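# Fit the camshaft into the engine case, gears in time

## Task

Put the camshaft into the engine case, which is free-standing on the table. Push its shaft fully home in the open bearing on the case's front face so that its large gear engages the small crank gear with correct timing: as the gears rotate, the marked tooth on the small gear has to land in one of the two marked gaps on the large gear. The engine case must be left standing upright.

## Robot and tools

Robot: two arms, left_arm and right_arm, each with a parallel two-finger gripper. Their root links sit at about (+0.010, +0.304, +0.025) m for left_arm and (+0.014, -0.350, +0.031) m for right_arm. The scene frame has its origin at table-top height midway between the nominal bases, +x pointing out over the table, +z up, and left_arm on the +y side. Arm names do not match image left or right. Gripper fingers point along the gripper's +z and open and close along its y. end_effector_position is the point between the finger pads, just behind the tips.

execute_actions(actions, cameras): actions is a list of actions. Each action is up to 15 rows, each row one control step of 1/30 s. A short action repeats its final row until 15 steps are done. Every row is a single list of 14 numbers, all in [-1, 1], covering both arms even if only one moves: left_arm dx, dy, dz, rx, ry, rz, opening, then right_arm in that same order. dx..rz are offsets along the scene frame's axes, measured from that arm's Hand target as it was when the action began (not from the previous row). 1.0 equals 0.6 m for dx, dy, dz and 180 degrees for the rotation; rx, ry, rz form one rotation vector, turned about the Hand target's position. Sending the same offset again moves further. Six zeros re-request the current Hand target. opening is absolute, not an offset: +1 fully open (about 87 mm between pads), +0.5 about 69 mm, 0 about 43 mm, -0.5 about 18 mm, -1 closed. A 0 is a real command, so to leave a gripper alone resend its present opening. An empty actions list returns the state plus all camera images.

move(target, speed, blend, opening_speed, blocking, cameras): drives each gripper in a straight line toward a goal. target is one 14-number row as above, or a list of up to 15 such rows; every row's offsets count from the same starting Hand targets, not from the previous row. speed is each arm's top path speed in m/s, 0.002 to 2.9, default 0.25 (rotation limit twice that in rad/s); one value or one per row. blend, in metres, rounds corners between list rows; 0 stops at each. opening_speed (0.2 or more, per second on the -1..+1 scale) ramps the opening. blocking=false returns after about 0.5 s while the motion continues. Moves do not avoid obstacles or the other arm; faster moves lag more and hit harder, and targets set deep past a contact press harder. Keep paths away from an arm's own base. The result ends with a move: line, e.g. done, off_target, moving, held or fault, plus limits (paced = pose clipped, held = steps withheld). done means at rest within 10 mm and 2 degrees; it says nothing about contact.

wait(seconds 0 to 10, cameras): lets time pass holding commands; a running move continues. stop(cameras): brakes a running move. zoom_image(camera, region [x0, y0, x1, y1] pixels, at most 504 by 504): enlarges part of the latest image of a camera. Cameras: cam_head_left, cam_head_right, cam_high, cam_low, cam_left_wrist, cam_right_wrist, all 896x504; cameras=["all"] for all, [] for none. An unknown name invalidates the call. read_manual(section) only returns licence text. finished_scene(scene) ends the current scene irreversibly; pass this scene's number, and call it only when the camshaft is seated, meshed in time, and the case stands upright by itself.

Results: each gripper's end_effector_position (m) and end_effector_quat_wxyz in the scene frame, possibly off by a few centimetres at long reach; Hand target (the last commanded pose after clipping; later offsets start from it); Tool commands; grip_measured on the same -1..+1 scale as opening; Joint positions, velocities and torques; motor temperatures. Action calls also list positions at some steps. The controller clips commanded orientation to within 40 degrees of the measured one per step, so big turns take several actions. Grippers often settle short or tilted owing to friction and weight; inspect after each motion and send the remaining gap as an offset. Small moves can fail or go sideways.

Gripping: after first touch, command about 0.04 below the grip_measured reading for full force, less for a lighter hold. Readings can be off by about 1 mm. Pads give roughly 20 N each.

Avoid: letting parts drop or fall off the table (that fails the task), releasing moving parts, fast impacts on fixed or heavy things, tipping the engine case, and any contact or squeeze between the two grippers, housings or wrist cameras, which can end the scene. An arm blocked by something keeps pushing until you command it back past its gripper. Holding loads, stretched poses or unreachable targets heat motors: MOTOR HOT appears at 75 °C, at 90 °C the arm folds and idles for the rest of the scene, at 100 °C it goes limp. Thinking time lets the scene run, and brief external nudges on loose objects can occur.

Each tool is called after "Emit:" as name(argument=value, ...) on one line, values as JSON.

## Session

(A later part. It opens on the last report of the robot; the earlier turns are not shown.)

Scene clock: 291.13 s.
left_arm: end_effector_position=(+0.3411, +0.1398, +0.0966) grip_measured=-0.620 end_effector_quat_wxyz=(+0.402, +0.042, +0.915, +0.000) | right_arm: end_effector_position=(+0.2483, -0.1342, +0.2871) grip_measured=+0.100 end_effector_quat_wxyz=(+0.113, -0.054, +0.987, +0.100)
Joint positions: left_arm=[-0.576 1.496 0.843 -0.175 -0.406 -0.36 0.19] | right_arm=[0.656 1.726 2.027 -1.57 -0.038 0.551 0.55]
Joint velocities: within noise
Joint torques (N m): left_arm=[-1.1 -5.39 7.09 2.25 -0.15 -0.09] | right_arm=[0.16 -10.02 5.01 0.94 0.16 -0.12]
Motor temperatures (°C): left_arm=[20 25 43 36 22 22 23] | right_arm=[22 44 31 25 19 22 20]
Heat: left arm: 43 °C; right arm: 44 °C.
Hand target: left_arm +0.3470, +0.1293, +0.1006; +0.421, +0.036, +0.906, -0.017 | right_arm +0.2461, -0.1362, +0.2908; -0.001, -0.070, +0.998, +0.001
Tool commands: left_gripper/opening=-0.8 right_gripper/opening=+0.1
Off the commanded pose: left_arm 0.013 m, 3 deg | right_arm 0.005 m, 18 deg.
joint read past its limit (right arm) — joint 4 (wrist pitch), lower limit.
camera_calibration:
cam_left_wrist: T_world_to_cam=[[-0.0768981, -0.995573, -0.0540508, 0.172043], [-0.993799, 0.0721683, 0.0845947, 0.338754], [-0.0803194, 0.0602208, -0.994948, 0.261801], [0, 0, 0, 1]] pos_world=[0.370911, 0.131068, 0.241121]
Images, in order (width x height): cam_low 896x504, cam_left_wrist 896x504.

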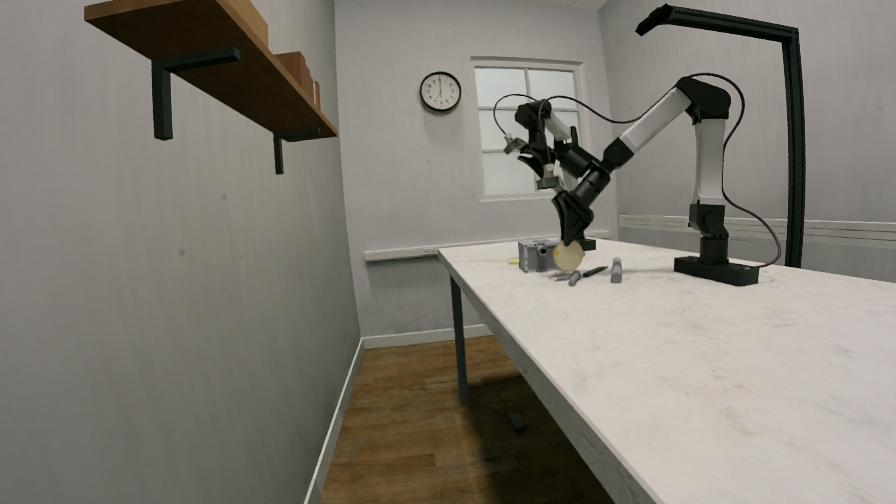

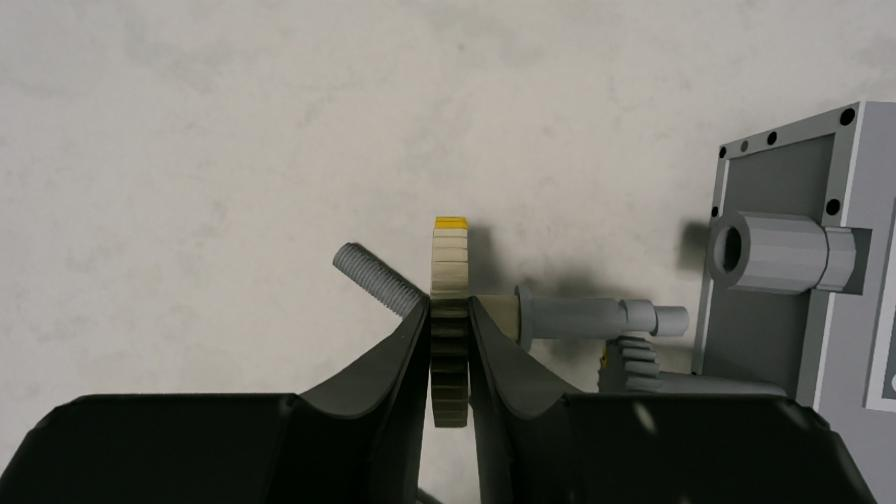

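Emit:
move(target=[0.046,0.008,0.01,0,0,0,-0.8,0,0,0,0,0,0,0.1], speed=0.1, cameras=["cam_left_wrist","cam_low"])

Emit:
zoom_image(camera="cam_low", region=[490, 200, 630, 290])

Scene clock: 311.97 s.
left_arm: end_effector_position=(+0.3580, +0.1444, +0.0898) grip_measured=-0.620 end_effector_quat_wxyz=(+0.396, +0.041, +0.917, +0.001) | right_arm: end_effector_position=(+0.2483, -0.1342, +0.2871) grip_measured=+0.100 end_effector_quat_wxyz=(+0.113, -0.054, +0.987, +0.100)
Joint positions: left_arm=[-0.528 1.557 0.876 -0.146 -0.371 -0.327 0.19] | right_arm=[0.656 1.726 2.027 -1.57 -0.038 0.551 0.55]
Joint torques (N m): left_arm=[0.54 -5.71 11.58 1.97 -0.02 0.13] | right_arm=[0.16 -10.03 4.98 0.94 0.15 -0.13]
Heat: left arm: 40 °C; right arm: 43 °C.
Hand target: left_arm +0.3746, +0.1342, +0.1067; +0.421, +0.036, +0.906, -0.017 | right_arm +0.2461, -0.1362, +0.2908; -0.001, -0.070, +0.998, +0.001
Off the commanded pose: left_arm 0.026 m, 4 deg | right_arm 0.005 m, 18 deg.
joint read past its limit (right arm) — joint 4 (wrist pitch), lower limit.
joint sent to its limit (right arm) — joint 4 (wrist pitch), lower limit. The joint targets are off in orientation, not in position.
move: off_target (left_arm, right_arm)
camera_calibration:
cam_left_wrist: T_world_to_cam=[[-0.0753324, -0.995669, -0.054483, 0.177067], [-0.992877, 0.0698388, 0.0965332, 0.354611], [-0.0923101, 0.0613669, -0.993837, 0.260198], [0, 0, 0, 1]] pos_world=[0.389442, 0.135567, 0.23401]
Images, in order (width x height): cam_low 896x504, cam_left_wrist 896x504.

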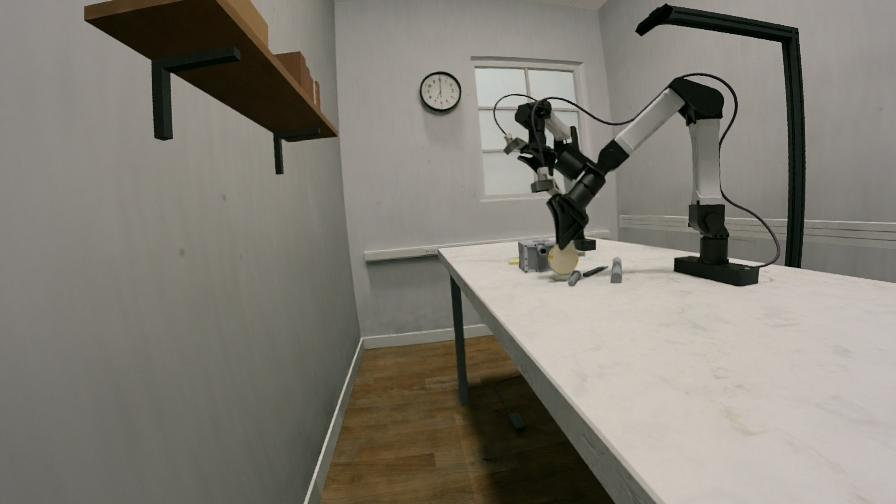

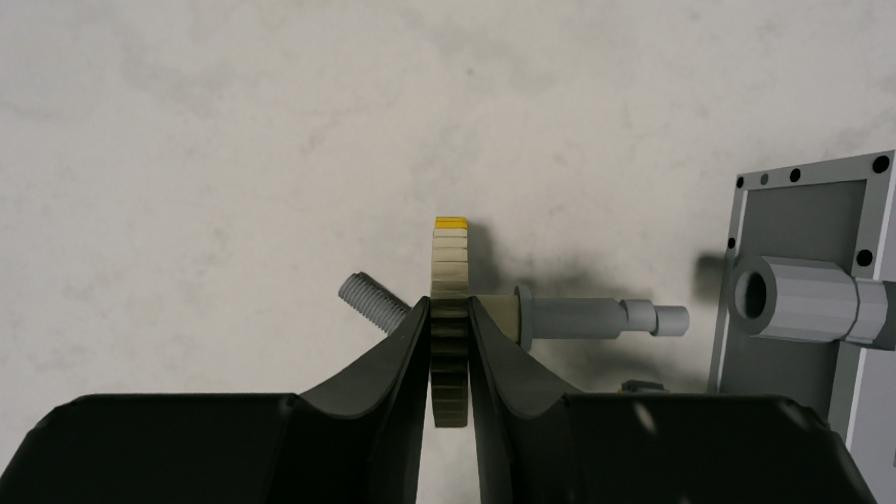

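Scaled by 3.600.

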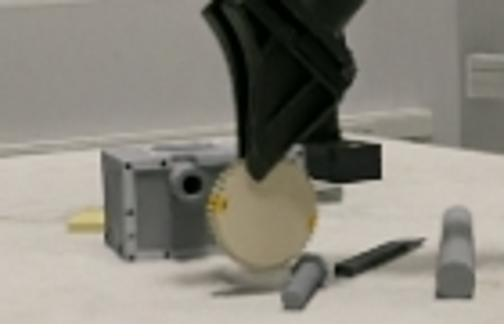

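Emit:
move(target=[0.016,0,0.03,0,0,-0.024,-0.8,0,0,0,0,0,0,0.1], speed=0.1, cameras=["cam_left_wrist","cam_low"])

Emit:
zoom_image(camera="cam_low", region=[490, 200, 630, 290])

Emit:
zoom_image(camera="cam_left_wrist", region=[500, 180, 896, 400])

Scene clock: 320.70 s.
left_arm: end_effector_position=(+0.3707, +0.1415, +0.1060) grip_measured=-0.620 end_effector_quat_wxyz=(+0.398, +0.073, +0.914, -0.018) | right_arm: end_effector_position=(+0.2483, -0.1342, +0.2871) grip_measured=+0.100 end_effector_quat_wxyz=(+0.113, -0.054, +0.987, +0.100)
Joint positions: left_arm=[-0.489 1.557 0.937 -0.173 -0.288 -0.245 0.19] | right_arm=[0.656 1.726 2.027 -1.57 -0.038 0.551 0.55]
Joint torques (N m): left_arm=[0.68 -6.58 11.64 1.84 0.01 0.09] | right_arm=[0.13 -10.09 5.04 0.95 0.15 -0.12]
Heat: left arm: 42 °C; right arm: 43 °C.
Hand target: left_arm +0.3842, +0.1342, +0.1246; +0.420, +0.070, +0.904, -0.033 | right_arm +0.2461, -0.1362, +0.2908; -0.001, -0.070, +0.998, +0.001
Off the commanded pose: left_arm 0.024 m, 3 deg | right_arm 0.005 m, 18 deg.
joint read past its limit (right arm) — joint 4 (wrist pitch), lower limit.
joint sent to its limit (right arm) — joint 4 (wrist pitch), lower limit. The joint targets are off in orientation, not in position.
move: off_target (left_arm, right_arm)
camera_calibration:
cam_left_wrist: T_world_to_cam=[[-0.149274, -0.987721, -0.0460849, 0.201408], [-0.985128, 0.144548, 0.0928958, 0.352825], [-0.0850936, 0.0592665, -0.994609, 0.275287], [0, 0, 0, 1]] pos_world=[0.401068, 0.131619, 0.250309]
Images, in order (width x height): cam_low 896x504, cam_left_wrist 896x504.

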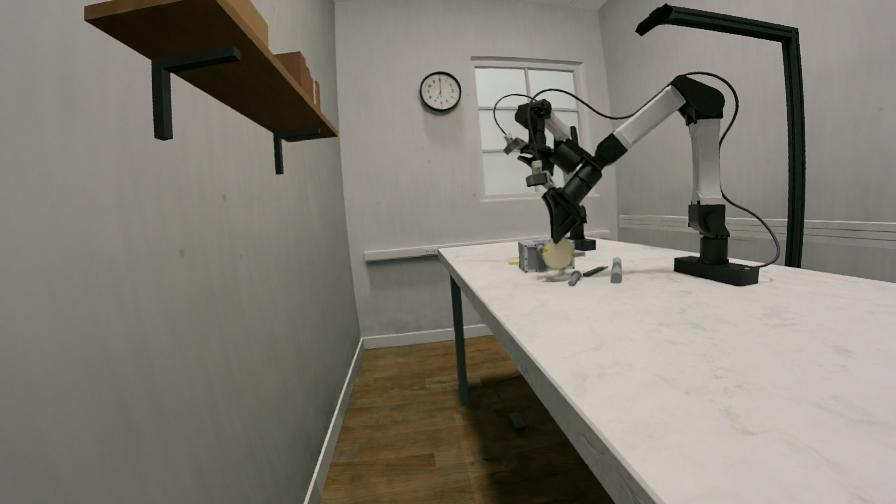

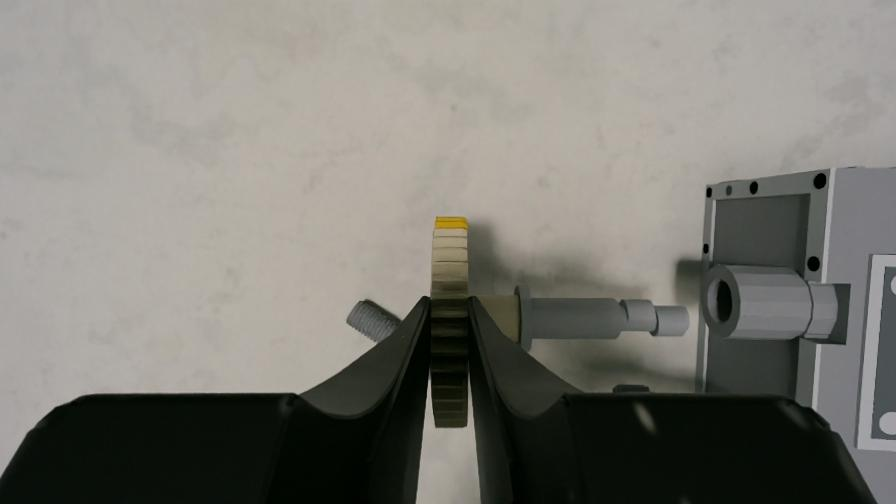

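Scaled by 3.600.

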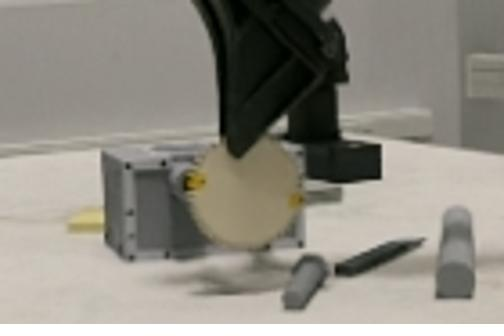

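Scaled by 1.273.

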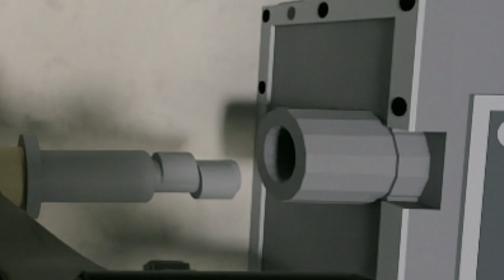

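Emit:
move(target=[0.012,0.003,-0.005,0,0,-0.012,-0.8,0,0,0,0,0,0,0.1], speed=0.08, cameras=["cam_left_wrist","cam_low"])

Emit:
zoom_image(camera="cam_left_wrist", region=[500, 180, 896, 400])

Emit:
zoom_image(camera="cam_low", region=[490, 200, 630, 290])

Scene clock: 328.87 s.
left_arm: end_effector_position=(+0.3723, +0.1459, +0.1026) grip_measured=-0.620 end_effector_quat_wxyz=(+0.389, +0.091, +0.916, -0.023) | right_arm: end_effector_position=(+0.2483, -0.1342, +0.2871) grip_measured=+0.100 end_effector_quat_wxyz=(+0.113, -0.054, +0.987, +0.100)
Joint positions: left_arm=[-0.46 1.562 0.937 -0.174 -0.24 -0.199 0.19] | right_arm=[0.656 1.726 2.027 -1.57 -0.038 0.551 0.55]
Joint torques (N m): left_arm=[0.73 -5.94 11.85 2.12 0.07 0.13] | right_arm=[0.17 -9.99 5.11 0.94 0.14 -0.13]
Heat: left arm: 43 °C; right arm: 43 °C.
Hand target: left_arm +0.3913, +0.1359, +0.1216; +0.420, +0.087, +0.903, -0.041 | right_arm +0.2461, -0.1362, +0.2908; -0.001, -0.070, +0.998, +0.001
Off the commanded pose: left_arm 0.029 m, 4 deg | right_arm 0.005 m, 18 deg.
joint read past its limit (right arm) — joint 4 (wrist pitch), lower limit.
joint sent to its limit (right arm) — joint 4 (wrist pitch), lower limit. The joint targets are off in orientation, not in position.
move: off_target (left_arm, right_arm)
camera_calibration:
cam_left_wrist: T_world_to_cam=[[-0.186197, -0.981309, -0.0486106, 0.218912], [-0.9774, 0.179961, 0.110916, 0.344236], [-0.100094, 0.0681642, -0.99264, 0.275864], [0, 0, 0, 1]] pos_world=[0.404829, 0.134067, 0.246294]
Images, in order (width x height): cam_low 896x504, cam_left_wrist 896x504.

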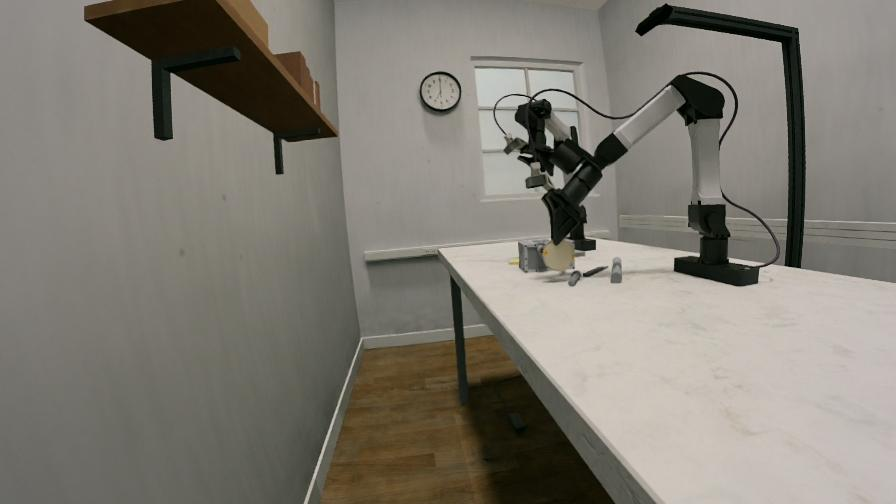

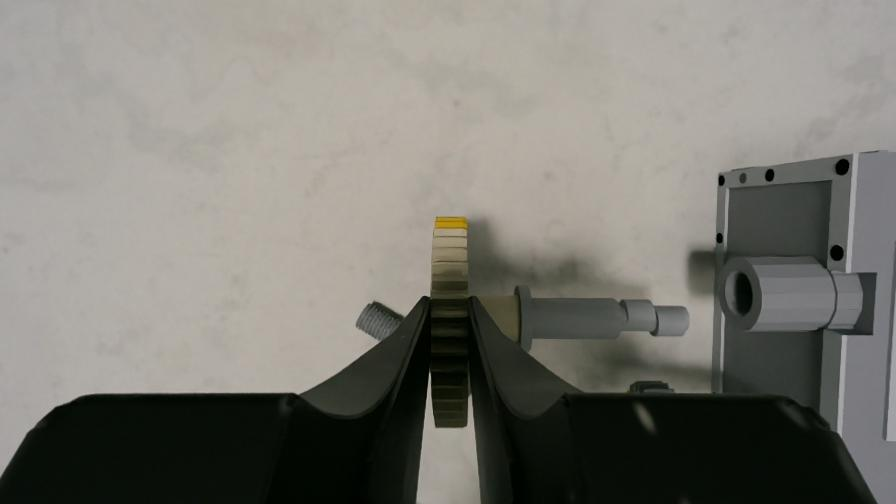

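Scaled by 1.273.

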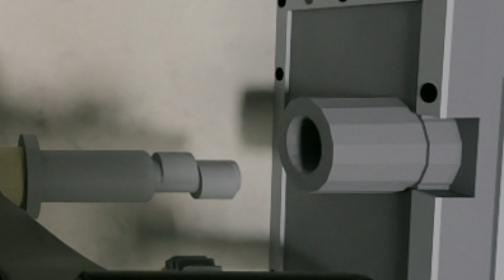

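Scaled by 3.600.

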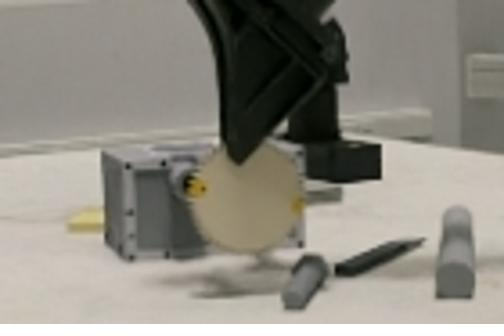

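Emit:
move(target=[0.022,0.0,-0.001,0,0,0,-0.8,0,0,0,0,0,0,0.1], speed=0.08, cameras=["cam_left_wrist"])

Scene clock: 332.40 s.
left_arm: end_effector_position=(+0.3846, +0.1460, +0.1017) grip_measured=-0.620 end_effector_quat_wxyz=(+0.388, +0.091, +0.917, -0.023) | right_arm: end_effector_position=(+0.2483, -0.1342, +0.2871) grip_measured=+0.100 end_effector_quat_wxyz=(+0.113, -0.054, +0.987, +0.100)
Joint positions: left_arm=[-0.441 1.606 0.978 -0.172 -0.226 -0.186 0.19] | right_arm=[0.656 1.726 2.027 -1.57 -0.038 0.551 0.55]
Joint torques (N m): left_arm=[0.76 -6.19 11.89 2.15 0.03 0.11] | right_arm=[0.17 -9.98 5 0.95 0.15 -0.12]
Heat: left arm: 44 °C; right arm: 43 °C.
Hand target: left_arm +0.4046, +0.1360, +0.1210; +0.420, +0.087, +0.903, -0.040 | right_arm +0.2461, -0.1362, +0.2908; -0.001, -0.070, +0.998, +0.001
Off the commanded pose: left_arm 0.030 m, 5 deg | right_arm 0.005 m, 18 deg.
joint read past its limit (right arm) — joint 4 (wrist pitch), lower limit.
joint sent to its limit (right arm) — joint 4 (wrist pitch), lower limit. The joint targets are off in orientation, not in position.
move: off_target (left_arm, right_arm)
camera_calibration:
cam_left_wrist: T_world_to_cam=[[-0.185982, -0.981358, -0.0484408, 0.221123], [-0.977109, 0.179544, 0.114115, 0.356015], [-0.103291, 0.0685554, -0.992286, 0.277345], [0, 0, 0, 1]] pos_world=[0.417638, 0.134067, 0.245291]
Images, in order (width x height): cam_left_wrist 896x504.

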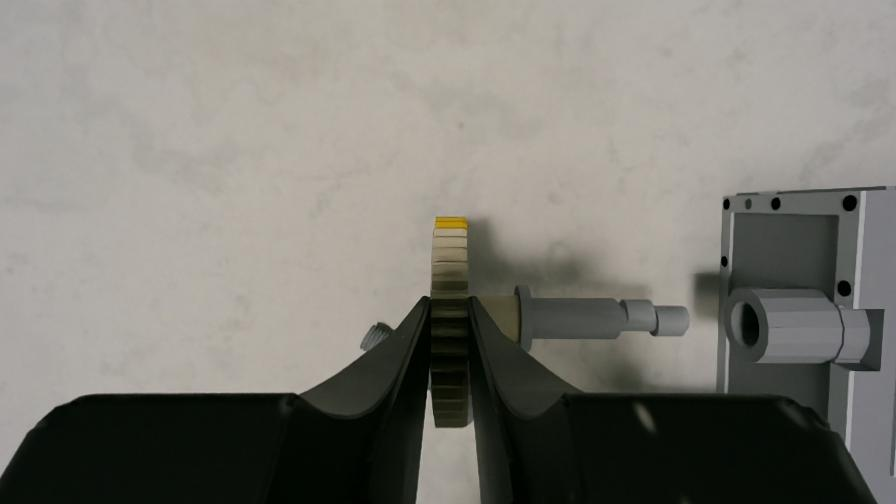

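Emit:
move(target=[-0.012,-0.05,-0.001,0,0,0,-0.8,0,0,0,0,0,0,0.1], speed=0.05, cameras=["cam_left_wrist"])

Scene clock: 337.53 s.
left_arm: end_effector_position=(+0.3805, +0.1163, +0.1005) grip_measured=-0.620 end_effector_quat_wxyz=(+0.389, +0.101, +0.915, -0.031) | right_arm: end_effector_position=(+0.2483, -0.1342, +0.2871) grip_measured=+0.100 end_effector_quat_wxyz=(+0.113, -0.054, +0.987, +0.100)
Joint positions: left_arm=[-0.519 1.643 1.013 -0.173 -0.259 -0.23 0.19] | right_arm=[0.656 1.726 2.027 -1.57 -0.038 0.551 0.55]
Joint torques (N m): left_arm=[-0.39 -6.68 12.14 1.97 -0.27 -0.1] | right_arm=[0.27 -10.02 5.07 0.95 0.15 -0.14]
Heat: left arm: 44 °C; right arm: 43 °C.
Hand target: left_arm +0.3974, +0.1060, +0.1204; +0.420, +0.087, +0.903, -0.040 | right_arm +0.2461, -0.1362, +0.2908; -0.001, -0.070, +0.998, +0.001
Off the commanded pose: left_arm 0.028 m, 4 deg | right_arm 0.005 m, 18 deg.
joint read past its limit (right arm) — joint 4 (wrist pitch), lower limit.
joint sent to its limit (right arm) — joint 4 (wrist pitch), lower limit. The joint targets are off in orientation, not in position.
move: off_target (left_arm, right_arm)
camera_calibration:
cam_left_wrist: T_world_to_cam=[[-0.209445, -0.976956, -0.0410988, 0.198857], [-0.972765, 0.20391, 0.110227, 0.353307], [-0.0993065, 0.063066, -0.993056, 0.276985], [0, 0, 0, 1]] pos_world=[0.41284, 0.104763, 0.24429]
Images, in order (width x height): cam_left_wrist 896x504.

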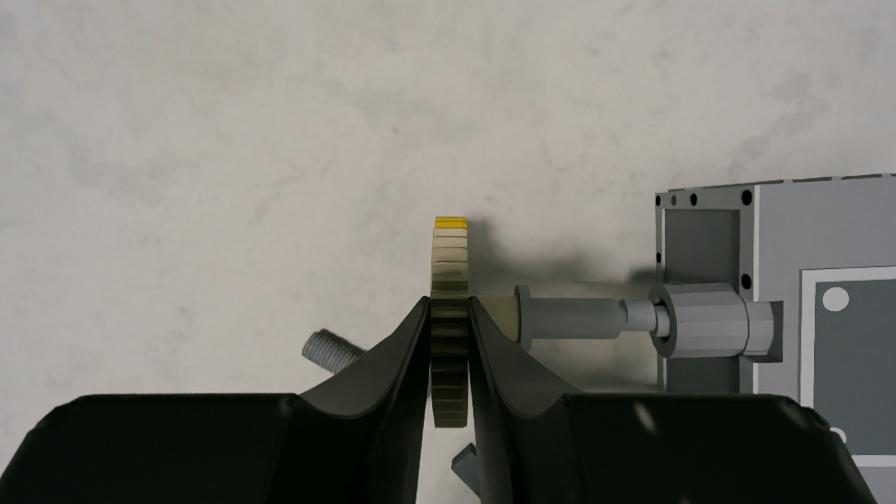

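Emit:
move(target=[-0.003,-0.025,-0.001,0,0,0,-0.8,0,0,0,0,0,0,0.1], speed=0.04, cameras=["cam_left_wrist"])

Emit:
zoom_image(camera="cam_left_wrist", region=[500, 240, 800, 400])

Scene clock: 341.57 s.
left_arm: end_effector_position=(+0.3795, +0.1087, +0.1004) grip_measured=-0.620 end_effector_quat_wxyz=(+0.388, +0.099, +0.916, -0.019) | right_arm: end_effector_position=(+0.2483, -0.1342, +0.2871) grip_measured=+0.100 end_effector_quat_wxyz=(+0.113, -0.054, +0.987, +0.100)
Joint positions: left_arm=[-0.552 1.665 1.04 -0.195 -0.303 -0.252 0.19] | right_arm=[0.656 1.726 2.027 -1.57 -0.038 0.551 0.55]
Joint torques (N m): left_arm=[-1.11 -6.54 12.23 2.03 -0.11 -0.15] | right_arm=[0.21 -9.99 5.08 0.95 0.15 -0.12]
Heat: left arm: 43 °C; right arm: 43 °C.
Hand target: left_arm +0.3956, +0.0910, +0.1199; +0.420, +0.087, +0.903, -0.041 | right_arm +0.2461, -0.1362, +0.2908; -0.001, -0.070, +0.998, +0.001
Off the commanded pose: left_arm 0.031 m, 5 deg | right_arm 0.005 m, 18 deg.
joint read past its limit (right arm) — joint 4 (wrist pitch), lower limit.
joint sent to its limit (right arm) — joint 4 (wrist pitch), lower limit. The joint targets are off in orientation, not in position.
move: off_target (left_arm, right_arm)
camera_calibration:
cam_left_wrist: T_world_to_cam=[[-0.197145, -0.978442, -0.0615246, 0.188783], [-0.975362, 0.189412, 0.113104, 0.356166], [-0.0990124, 0.0823066, -0.991676, 0.274956], [0, 0, 0, 1]] pos_world=[0.411833, 0.0946206, 0.243998]
Images, in order (width x height): cam_left_wrist 896x504.

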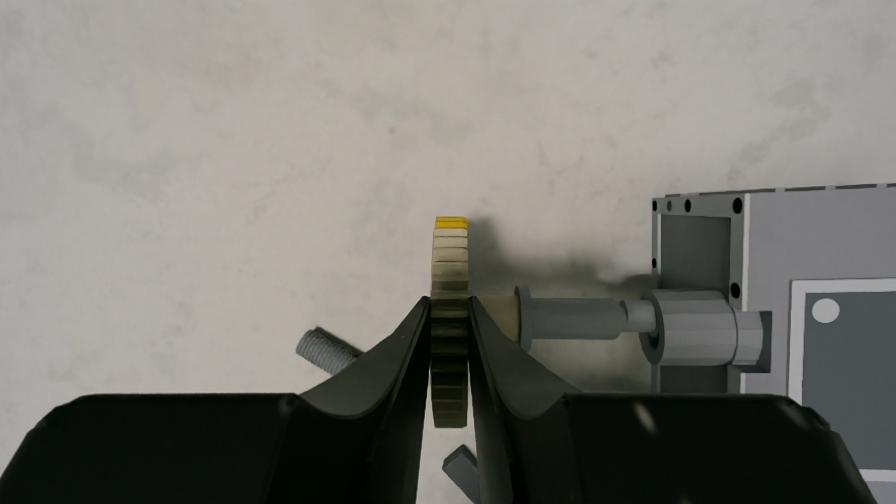

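Scaled by 1.680.

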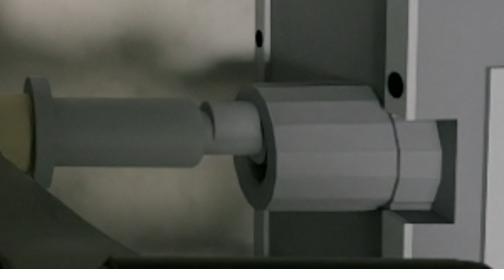

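Emit:
move(target=[[-0.01,0.012,0,0,0,0,-0.8,0,0,0,0,0,0,0.1],[-0.012,-0.015,-0.001,0,0,0.004,-0.8,0,0,0,0,0,0,0.1]], speed=0.04, cameras=["cam_left_wrist"])

Emit:
zoom_image(camera="cam_left_wrist", region=[500, 240, 800, 400])

Scene clock: 346.80 s.
left_arm: end_effector_position=(+0.3751, +0.1074, +0.1011) grip_measured=-0.620 end_effector_quat_wxyz=(+0.392, +0.090, +0.916, -0.002) | right_arm: end_effector_position=(+0.2483, -0.1342, +0.2871) grip_measured=+0.100 end_effector_quat_wxyz=(+0.113, -0.054, +0.987, +0.100)
Joint positions: left_arm=[-0.582 1.665 1.044 -0.215 -0.363 -0.281 0.19] | right_arm=[0.656 1.726 2.027 -1.57 -0.038 0.551 0.55]
Joint torques (N m): left_arm=[-1.8 -6.43 12.04 2.1 0.05 -0.24] | right_arm=[0.21 -9.94 5.12 0.95 0.13 -0.14]
Heat: left arm: 44 °C; right arm: 43 °C.
Hand target: left_arm +0.3884, +0.0820, +0.1193; +0.420, +0.081, +0.903, -0.038 | right_arm +0.2461, -0.1362, +0.2908; -0.001, -0.070, +0.998, +0.001
Off the commanded pose: left_arm 0.034 m, 6 deg | right_arm 0.005 m, 18 deg.
joint read past its limit (right arm) — joint 4 (wrist pitch), lower limit.
joint sent to its limit (right arm) — joint 4 (wrist pitch), lower limit. The joint targets are off in orientation, not in position.
move: off_target (left_arm, right_arm)
camera_calibration:
cam_left_wrist: T_world_to_cam=[[-0.166867, -0.9821, -0.0873845, 0.178383], [-0.981598, 0.157125, 0.108525, 0.358305], [-0.0928522, 0.103886, -0.990246, 0.270551], [0, 0, 0, 1]] pos_world=[0.406599, 0.0907844, 0.244615]
Images, in order (width x height): cam_left_wrist 896x504.

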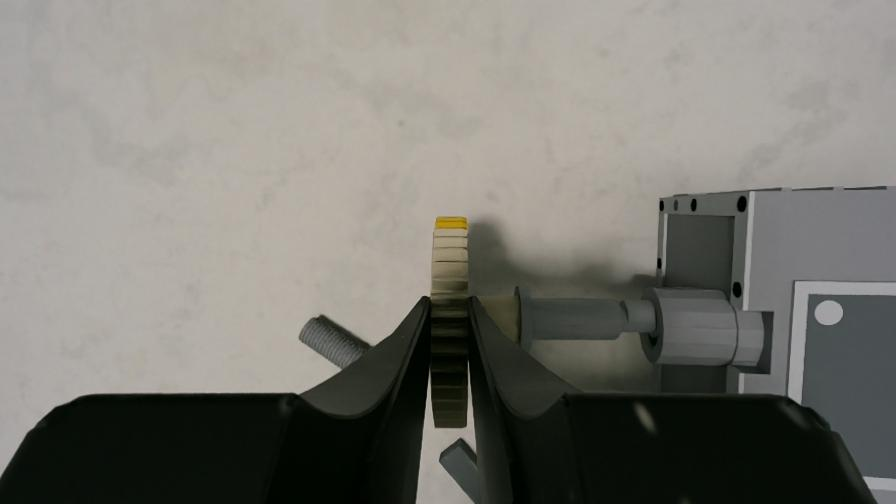

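Scaled by 1.680.

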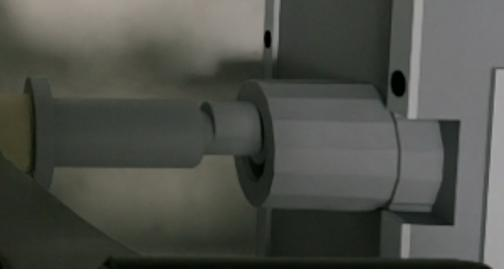

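Emit:
move(target=[[-0.005,0.035,0.0,0,0,0,-0.8,0,0,0,0,0,0,0.1],[-0.009,0.035,0.008,0,0,0,-0.8,0,0,0,0,0,0,0.1]], speed=0.05, cameras=["cam_left_wrist"])

Emit:
zoom_image(camera="cam_left_wrist", region=[500, 240, 800, 400])

Scene clock: 360.40 s.
left_arm: end_effector_position=(+0.3764, +0.1097, +0.1028) grip_measured=-0.620 end_effector_quat_wxyz=(+0.390, +0.090, +0.916, -0.014) | right_arm: end_effector_position=(+0.2483, -0.1342, +0.2871) grip_measured=+0.100 end_effector_quat_wxyz=(+0.113, -0.054, +0.987, +0.100)
Joint positions: left_arm=[-0.562 1.654 1.038 -0.209 -0.328 -0.273 0.19] | right_arm=[0.656 1.726 2.027 -1.57 -0.038 0.551 0.55]
Joint torques (N m): left_arm=[0.36 -10.8 7.77 2.05 0.02 0.01] | right_arm=[0.14 -9.98 5.05 0.96 0.15 -0.13]
Heat: left arm: 46 °C; right arm: 43 °C.
Hand target: left_arm +0.3830, +0.1030, +0.1241; +0.420, +0.081, +0.903, -0.038 | right_arm +0.2461, -0.1362, +0.2908; -0.001, -0.070, +0.998, +0.001
Off the commanded pose: left_arm 0.023 m, 5 deg | right_arm 0.005 m, 18 deg.
joint read past its limit (right arm) — joint 4 (wrist pitch), lower limit.
joint sent to its limit (right arm) — joint 4 (wrist pitch), lower limit. The joint targets are off in orientation, not in position.
move: off_target (left_arm, right_arm)
camera_calibration:
cam_left_wrist: T_world_to_cam=[[-0.175901, -0.982294, -0.0644699, 0.182006], [-0.97956, 0.168167, 0.110374, 0.356924], [-0.0975777, 0.082567, -0.991797, 0.276431], [0, 0, 0, 1]] pos_world=[0.408617, 0.0959361, 0.246503]
Images, in order (width x height): cam_left_wrist 896x504.

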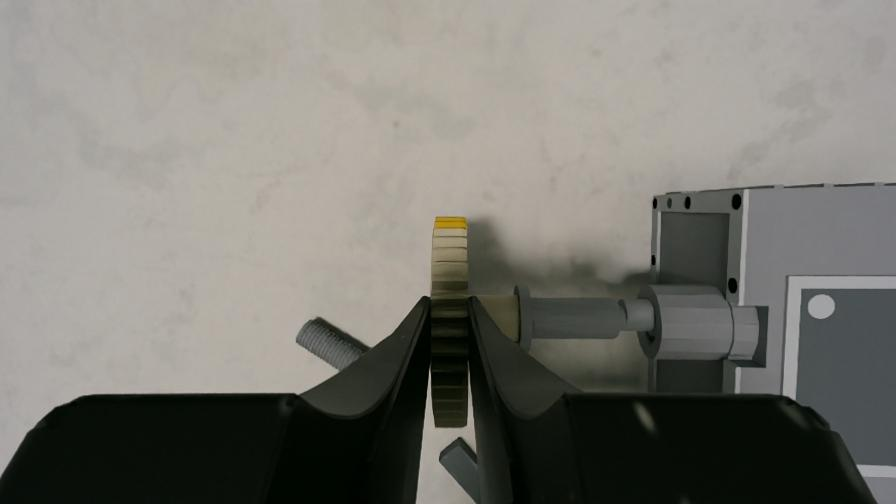

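Scaled by 1.680.

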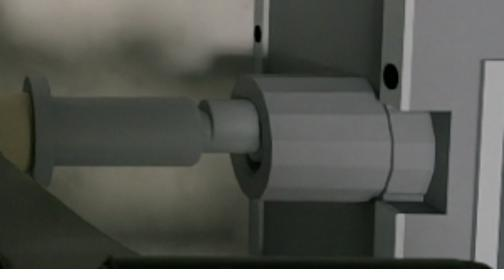

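Emit:
move(target=[[-0.005,-0.03,0.0,0,0,0,-0.8,0,0,0,0,0,0,0.1],[-0.01,-0.055,0,0,0,0,-0.8,0,0,0,0,0,0,0.1]], speed=0.05, cameras=["cam_left_wrist"])

Emit:
zoom_image(camera="cam_left_wrist", region=[500, 240, 800, 400])

Scene clock: 366.00 s.
left_arm: end_effector_position=(+0.3679, +0.0956, +0.1046) grip_measured=-0.620 end_effector_quat_wxyz=(+0.398, +0.085, +0.914, +0.000) | right_arm: end_effector_position=(+0.2483, -0.1342, +0.2871) grip_measured=+0.100 end_effector_quat_wxyz=(+0.113, -0.054, +0.987, +0.100)
Joint positions: left_arm=[-0.63 1.662 1.051 -0.228 -0.406 -0.321 0.19] | right_arm=[0.656 1.726 2.027 -1.57 -0.038 0.551 0.55]
Joint torques (N m): left_arm=[-1.96 -7.13 12.33 1.89 0.11 -0.16] | right_arm=[0.14 -9.95 5.05 0.94 0.15 -0.13]
Motor temperatures (°C): left_arm=[20 30 45 37 22 22 24] | right_arm=[22 43 29 25 19 22 20]
Heat: left arm: 45 °C; right arm: 43 °C.
Hand target: left_arm +0.3769, +0.0699, +0.1240; +0.420, +0.082, +0.903, -0.038 | right_arm +0.2461, -0.1362, +0.2908; -0.001, -0.070, +0.998, +0.001
Off the commanded pose: left_arm 0.033 m, 5 deg | right_arm 0.005 m, 18 deg.
joint read past its limit (right arm) — joint 4 (wrist pitch), lower limit.
joint sent to its limit (right arm) — joint 4 (wrist pitch), lower limit. The joint targets are off in orientation, not in position.
move: off_target (left_arm, right_arm)
camera_calibration:
cam_left_wrist: T_world_to_cam=[[-0.156192, -0.983795, -0.0880395, 0.162201], [-0.98442, 0.147762, 0.0953088, 0.356031], [-0.0807554, 0.101554, -0.991547, 0.270467], [0, 0, 0, 1]] pos_world=[0.39766, 0.079498, 0.248528]
Images, in order (width x height): cam_left_wrist 896x504.

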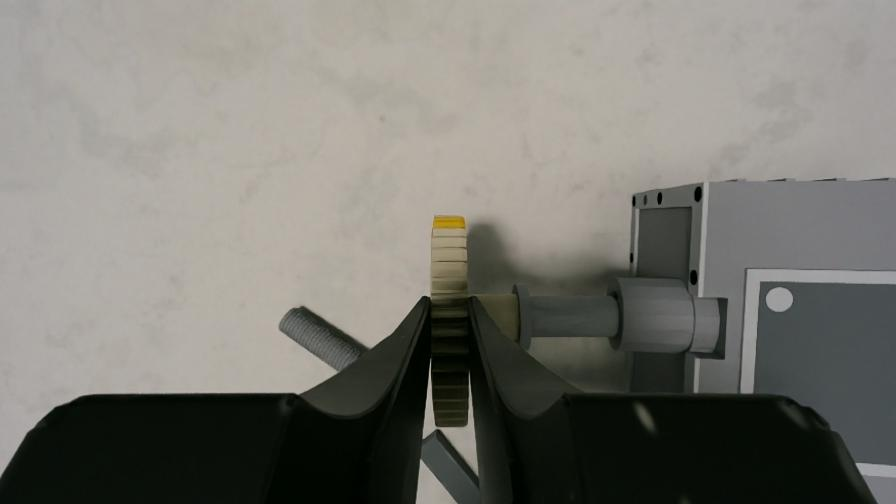

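Scaled by 1.680.

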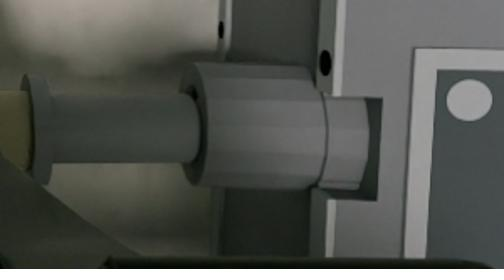

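Emit:
move(target=[[-0.006,0.0,0.0,0,0,0,-0.8,0,0,0,0,0,0,0.1],[-0.012,-0.03,0,0,0,0,-0.8,0,0,0,0,0,0,0.1]], speed=0.05, cameras=["cam_left_wrist"])

Emit:
zoom_image(camera="cam_left_wrist", region=[500, 240, 800, 400])

Scene clock: 370.87 s.
left_arm: end_effector_position=(+0.3642, +0.0938, +0.1076) grip_measured=-0.620 end_effector_quat_wxyz=(+0.402, +0.080, +0.912, +0.030) | right_arm: end_effector_position=(+0.2483, -0.1342, +0.2871) grip_measured=+0.100 end_effector_quat_wxyz=(+0.113, -0.054, +0.987, +0.100)
Joint positions: left_arm=[-0.67 1.677 1.08 -0.275 -0.49 -0.348 0.19] | right_arm=[0.656 1.726 2.027 -1.57 -0.038 0.551 0.55]
Joint torques (N m): left_arm=[-3.23 -6.93 12.41 2.01 0.5 -0.34] | right_arm=[0.21 -10 5.04 0.94 0.16 -0.12]
Heat: left arm: 45 °C; right arm: 43 °C.
Hand target: left_arm +0.3698, +0.0520, +0.1241; +0.420, +0.081, +0.903, -0.038 | right_arm +0.2461, -0.1362, +0.2908; -0.001, -0.070, +0.998, +0.001
Off the commanded pose: left_arm 0.045 m, 8 deg | right_arm 0.005 m, 18 deg.
joint read past its limit (right arm) — joint 4 (wrist pitch), lower limit.
joint sent to its limit (right arm) — joint 4 (wrist pitch), lower limit. The joint targets are off in orientation, not in position.
move: off_target (left_arm, right_arm)
camera_calibration:
cam_left_wrist: T_world_to_cam=[[-0.122911, -0.982739, -0.138263, 0.153201], [-0.989897, 0.11148, 0.0876143, 0.358591], [-0.0706886, 0.147635, -0.986513, 0.26476], [0, 0, 0, 1]] pos_world=[0.392513, 0.0714937, 0.250953]
Images, in order (width x height): cam_left_wrist 896x504.

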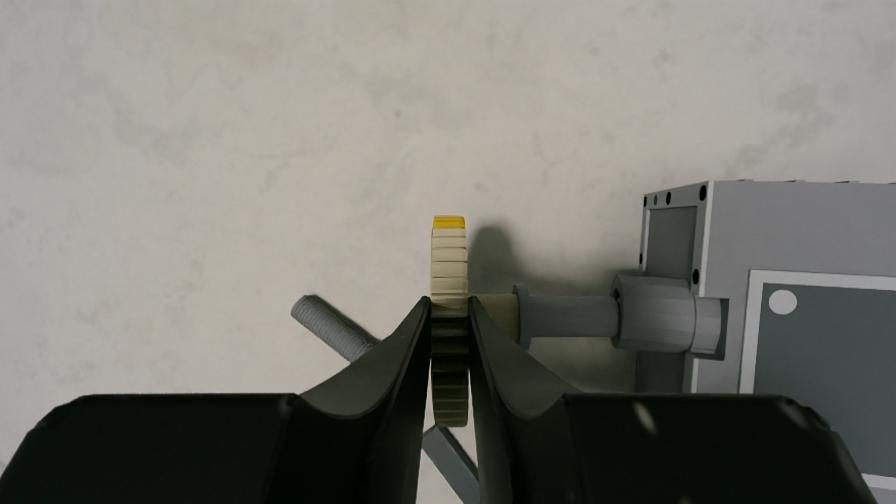

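Scaled by 1.680.

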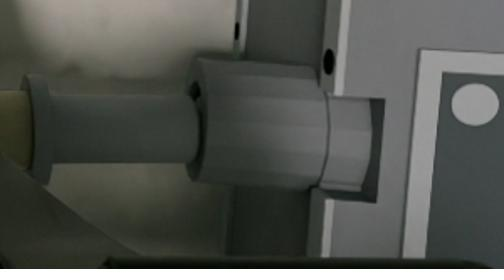

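Emit:
move(target=[[0.006,0.06,-0.006,0,0,0,-0.8,0,0,0,0,0,0,0.1],[0.006,0.06,-0.006,-0.025,0,-0.02,-0.8,0,0,0,0,0,0,0.1],[0.003,0.02,-0.006,-0.03,0,-0.025,-0.8,0,0,0,0,0,0,0.1]], speed=0.06, cameras=["cam_left_wrist"])

Emit:
zoom_image(camera="cam_left_wrist", region=[500, 240, 800, 400])

Scene clock: 384.80 s.
left_arm: end_effector_position=(+0.3689, +0.0958, +0.0996) grip_measured=-0.618 end_effector_quat_wxyz=(+0.403, +0.091, +0.910, -0.042) | right_arm: end_effector_position=(+0.2483, -0.1342, +0.2871) grip_measured=+0.100 end_effector_quat_wxyz=(+0.113, -0.054, +0.987, +0.100)
Joint positions: left_arm=[-0.589 1.633 0.98 -0.129 -0.307 -0.297 0.191] | right_arm=[0.656 1.726 2.027 -1.57 -0.038 0.551 0.55]
Joint torques (N m): left_arm=[-2.65 -8.17 10.86 2.04 0.43 -0.22] | right_arm=[0.21 -9.96 5.04 0.95 0.17 -0.12]
Heat: left arm: 44 °C; right arm: 43 °C.
Hand target: left_arm +0.3716, +0.0640, +0.1205; +0.421, +0.097, +0.896, -0.097 | right_arm +0.2461, -0.1362, +0.2908; -0.001, -0.070, +0.998, +0.001
Off the commanded pose: left_arm 0.038 m, 7 deg | right_arm 0.005 m, 18 deg.
joint read past its limit (right arm) — joint 4 (wrist pitch), lower limit.
joint sent to its limit (right arm) — joint 4 (wrist pitch), lower limit. The joint targets are off in orientation, not in position.
move: off_target (left_arm, right_arm)
camera_calibration:
cam_left_wrist: T_world_to_cam=[[-0.199714, -0.979726, -0.0158238, 0.17052], [-0.977121, 0.197925, 0.0778472, 0.351808], [-0.0731371, 0.0310089, -0.99684, 0.270046], [0, 0, 0, 1]] pos_world=[0.397564, 0.0890571, 0.244504]
Images, in order (width x height): cam_left_wrist 896x504.

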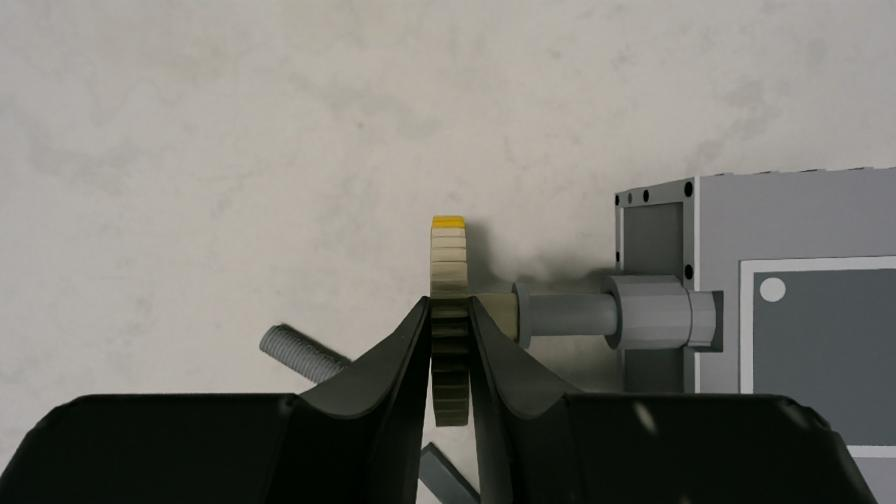

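Scaled by 1.680.

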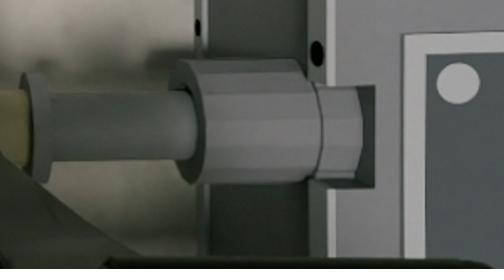

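Emit:
move(target=[[-0.002,-0.03,0.0,0,0,-0.002,-0.8,0,0,0,0,0,0,0.1]], speed=0.05, cameras=["cam_left_wrist"])

Emit:
zoom_image(camera="cam_left_wrist", region=[500, 240, 800, 400])

Scene clock: 389.17 s.
left_arm: end_effector_position=(+0.3674, +0.0908, +0.1012) grip_measured=-0.618 end_effector_quat_wxyz=(+0.407, +0.090, +0.908, -0.026) | right_arm: end_effector_position=(+0.2483, -0.1342, +0.2871) grip_measured=+0.100 end_effector_quat_wxyz=(+0.113, -0.054, +0.987, +0.100)
Joint positions: left_arm=[-0.623 1.646 0.999 -0.148 -0.363 -0.311 0.191] | right_arm=[0.656 1.726 2.027 -1.57 -0.038 0.551 0.55]
Joint torques (N m): left_arm=[-3.7 -6.79 12.44 2.07 0.7 -0.31] | right_arm=[0.08 -9.94 5.05 0.94 0.16 -0.12]
Heat: left arm: 44 °C; right arm: 43 °C.
Hand target: left_arm +0.3704, +0.0460, +0.1204; +0.421, +0.100, +0.896, -0.098 | right_arm +0.2461, -0.1362, +0.2908; -0.001, -0.070, +0.998, +0.001
Off the commanded pose: left_arm 0.049 m, 9 deg | right_arm 0.005 m, 18 deg.
joint read past its limit (right arm) — joint 4 (wrist pitch), lower limit.
joint sent to its limit (right arm) — joint 4 (wrist pitch), lower limit. The joint targets are off in orientation, not in position.
move: off_target (left_arm, right_arm)
camera_calibration:
cam_left_wrist: T_world_to_cam=[[-0.1847, -0.98171, -0.0461756, 0.163125], [-0.980883, 0.181208, 0.0709413, 0.35475], [-0.0612764, 0.0583958, -0.996411, 0.264812], [0, 0, 0, 1]] pos_world=[0.394324, 0.0803938, 0.246228]
Images, in order (width x height): cam_left_wrist 896x504.

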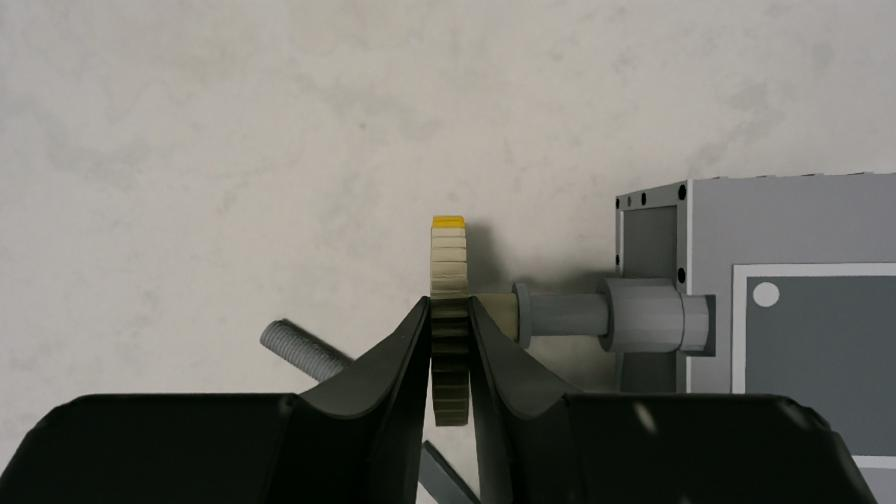

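Scaled by 1.680.

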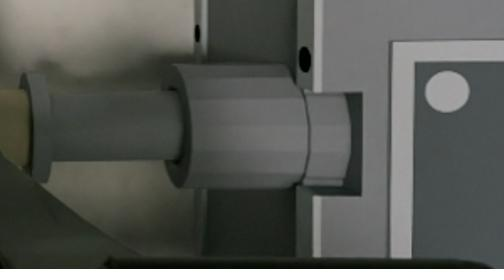

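Emit:
move(target=[[0,-0.01,0,-0.014,0,-0.01,-0.8,0,0,0,0,0,0,0.1],[-0.003,-0.03,0.0,-0.014,0,-0.01,-0.8,0,0,0,0,0,0,0.1]], speed=0.05, cameras=["cam_left_wrist"])

Scene clock: 395.87 s.
left_arm: end_effector_position=(+0.3647, +0.0821, +0.1012) grip_measured=-0.618 end_effector_quat_wxyz=(+0.408, +0.093, +0.908, -0.031) | right_arm: end_effector_position=(+0.2483, -0.1342, +0.2871) grip_measured=+0.100 end_effector_quat_wxyz=(+0.113, -0.054, +0.987, +0.100)
Joint positions: left_arm=[-0.644 1.654 1.007 -0.148 -0.367 -0.323 0.191] | right_arm=[0.656 1.726 2.027 -1.57 -0.038 0.551 0.55]
Joint torques (N m): left_arm=[-3.52 -6.54 12.37 2.33 0.99 -0.37] | right_arm=[0.21 -10 5.04 0.95 0.14 -0.11]
Heat: left arm: 46 °C; right arm: 43 °C.
Hand target: left_arm +0.3686, +0.0280, +0.1205; +0.422, +0.104, +0.892, -0.124 | right_arm +0.2461, -0.1362, +0.2908; -0.001, -0.070, +0.998, +0.001
Off the commanded pose: left_arm 0.058 m, 11 deg | right_arm 0.005 m, 18 deg.
joint read past its limit (right arm) — joint 4 (wrist pitch), lower limit.
joint sent to its limit (right arm) — joint 4 (wrist pitch), lower limit. The joint targets are off in orientation, not in position.
move: off_target (left_arm, right_arm)
camera_calibration:
cam_left_wrist: T_world_to_cam=[[-0.194796, -0.98002, -0.040204, 0.157004], [-0.978995, 0.191749, 0.069289, 0.35228], [-0.0601955, 0.0528567, -0.996786, 0.265175], [0, 0, 0, 1]] pos_world=[0.391427, 0.0723012, 0.246226]
Images, in order (width x height): cam_left_wrist 896x504.

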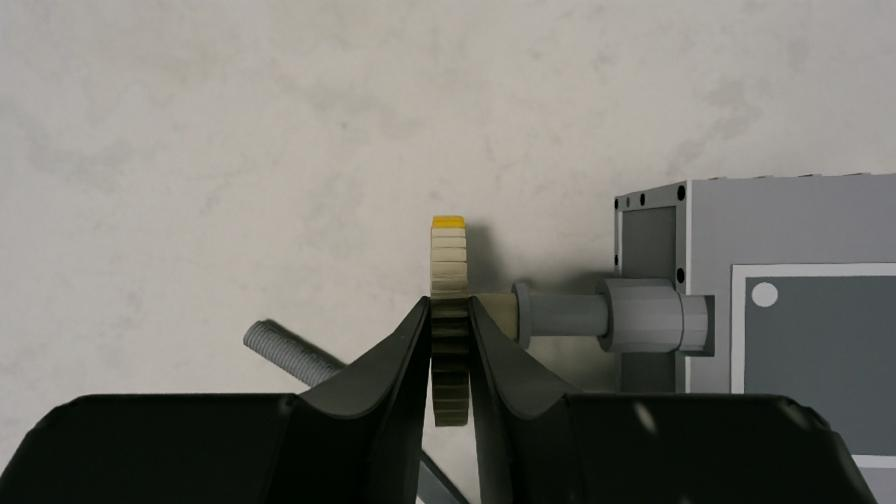

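Emit:
move(target=[[-0.002,0.09,-0.004,0.02,0,0.015,-0.61,0,0,0,0,0,0,0.1],[-0.004,0.045,-0.004,0.014,0,0.01,-0.61,0,0,0,0,0,0,0.1]], speed=0.06, cameras=["cam_left_wrist"])

Emit:
zoom_image(camera="cam_left_wrist", region=[500, 240, 800, 400])

Scene clock: 402.17 s.
left_arm: end_effector_position=(+0.3629, +0.0866, +0.1015) grip_measured=-0.606 end_effector_quat_wxyz=(+0.407, +0.093, +0.907, -0.048) | right_arm: end_effector_position=(+0.2483, -0.1342, +0.2871) grip_measured=+0.100 end_effector_quat_wxyz=(+0.113, -0.054, +0.987, +0.100)
Joint positions: left_arm=[-0.621 1.625 0.972 -0.121 -0.322 -0.314 0.197] | right_arm=[0.656 1.726 2.027 -1.57 -0.038 0.551 0.55]
Joint torques (N m): left_arm=[-2.56 -6.76 11.49 2.02 0.42 -0.22] | right_arm=[0.14 -10.04 5.04 0.95 0.14 -0.11]
Heat: left arm: 45 °C; right arm: 43 °C.
Hand target: left_arm +0.3661, +0.0549, +0.1180; +0.421, +0.100, +0.896, -0.098 | right_arm +0.2461, -0.1362, +0.2908; -0.001, -0.070, +0.998, +0.001
Off the commanded pose: left_arm 0.036 m, 6 deg | right_arm 0.005 m, 18 deg.
joint read past its limit (right arm) — joint 4 (wrist pitch), lower limit.
joint sent to its limit (right arm) — joint 4 (wrist pitch), lower limit. The joint targets are off in orientation, not in position.
move: off_target (left_arm, right_arm)
camera_calibration:
cam_left_wrist: T_world_to_cam=[[-0.208901, -0.977891, -0.00943326, 0.16287], [-0.975913, 0.207839, 0.0663031, 0.347383], [-0.0628767, 0.0230569, -0.997755, 0.268809], [0, 0, 0, 1]] pos_world=[0.389942, 0.0808714, 0.24671]
Images, in order (width x height): cam_left_wrist 896x504.

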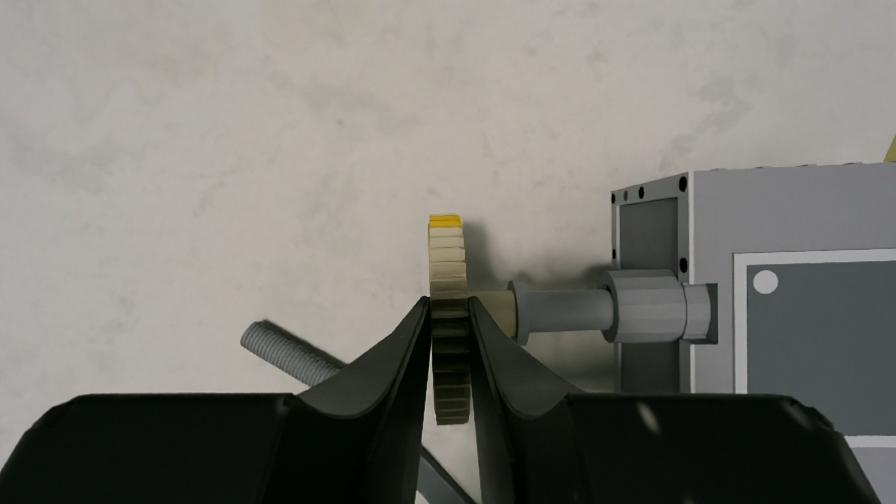

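Scaled by 1.680.

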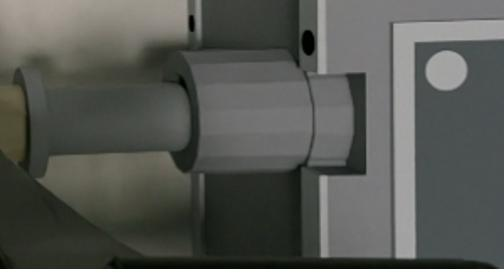

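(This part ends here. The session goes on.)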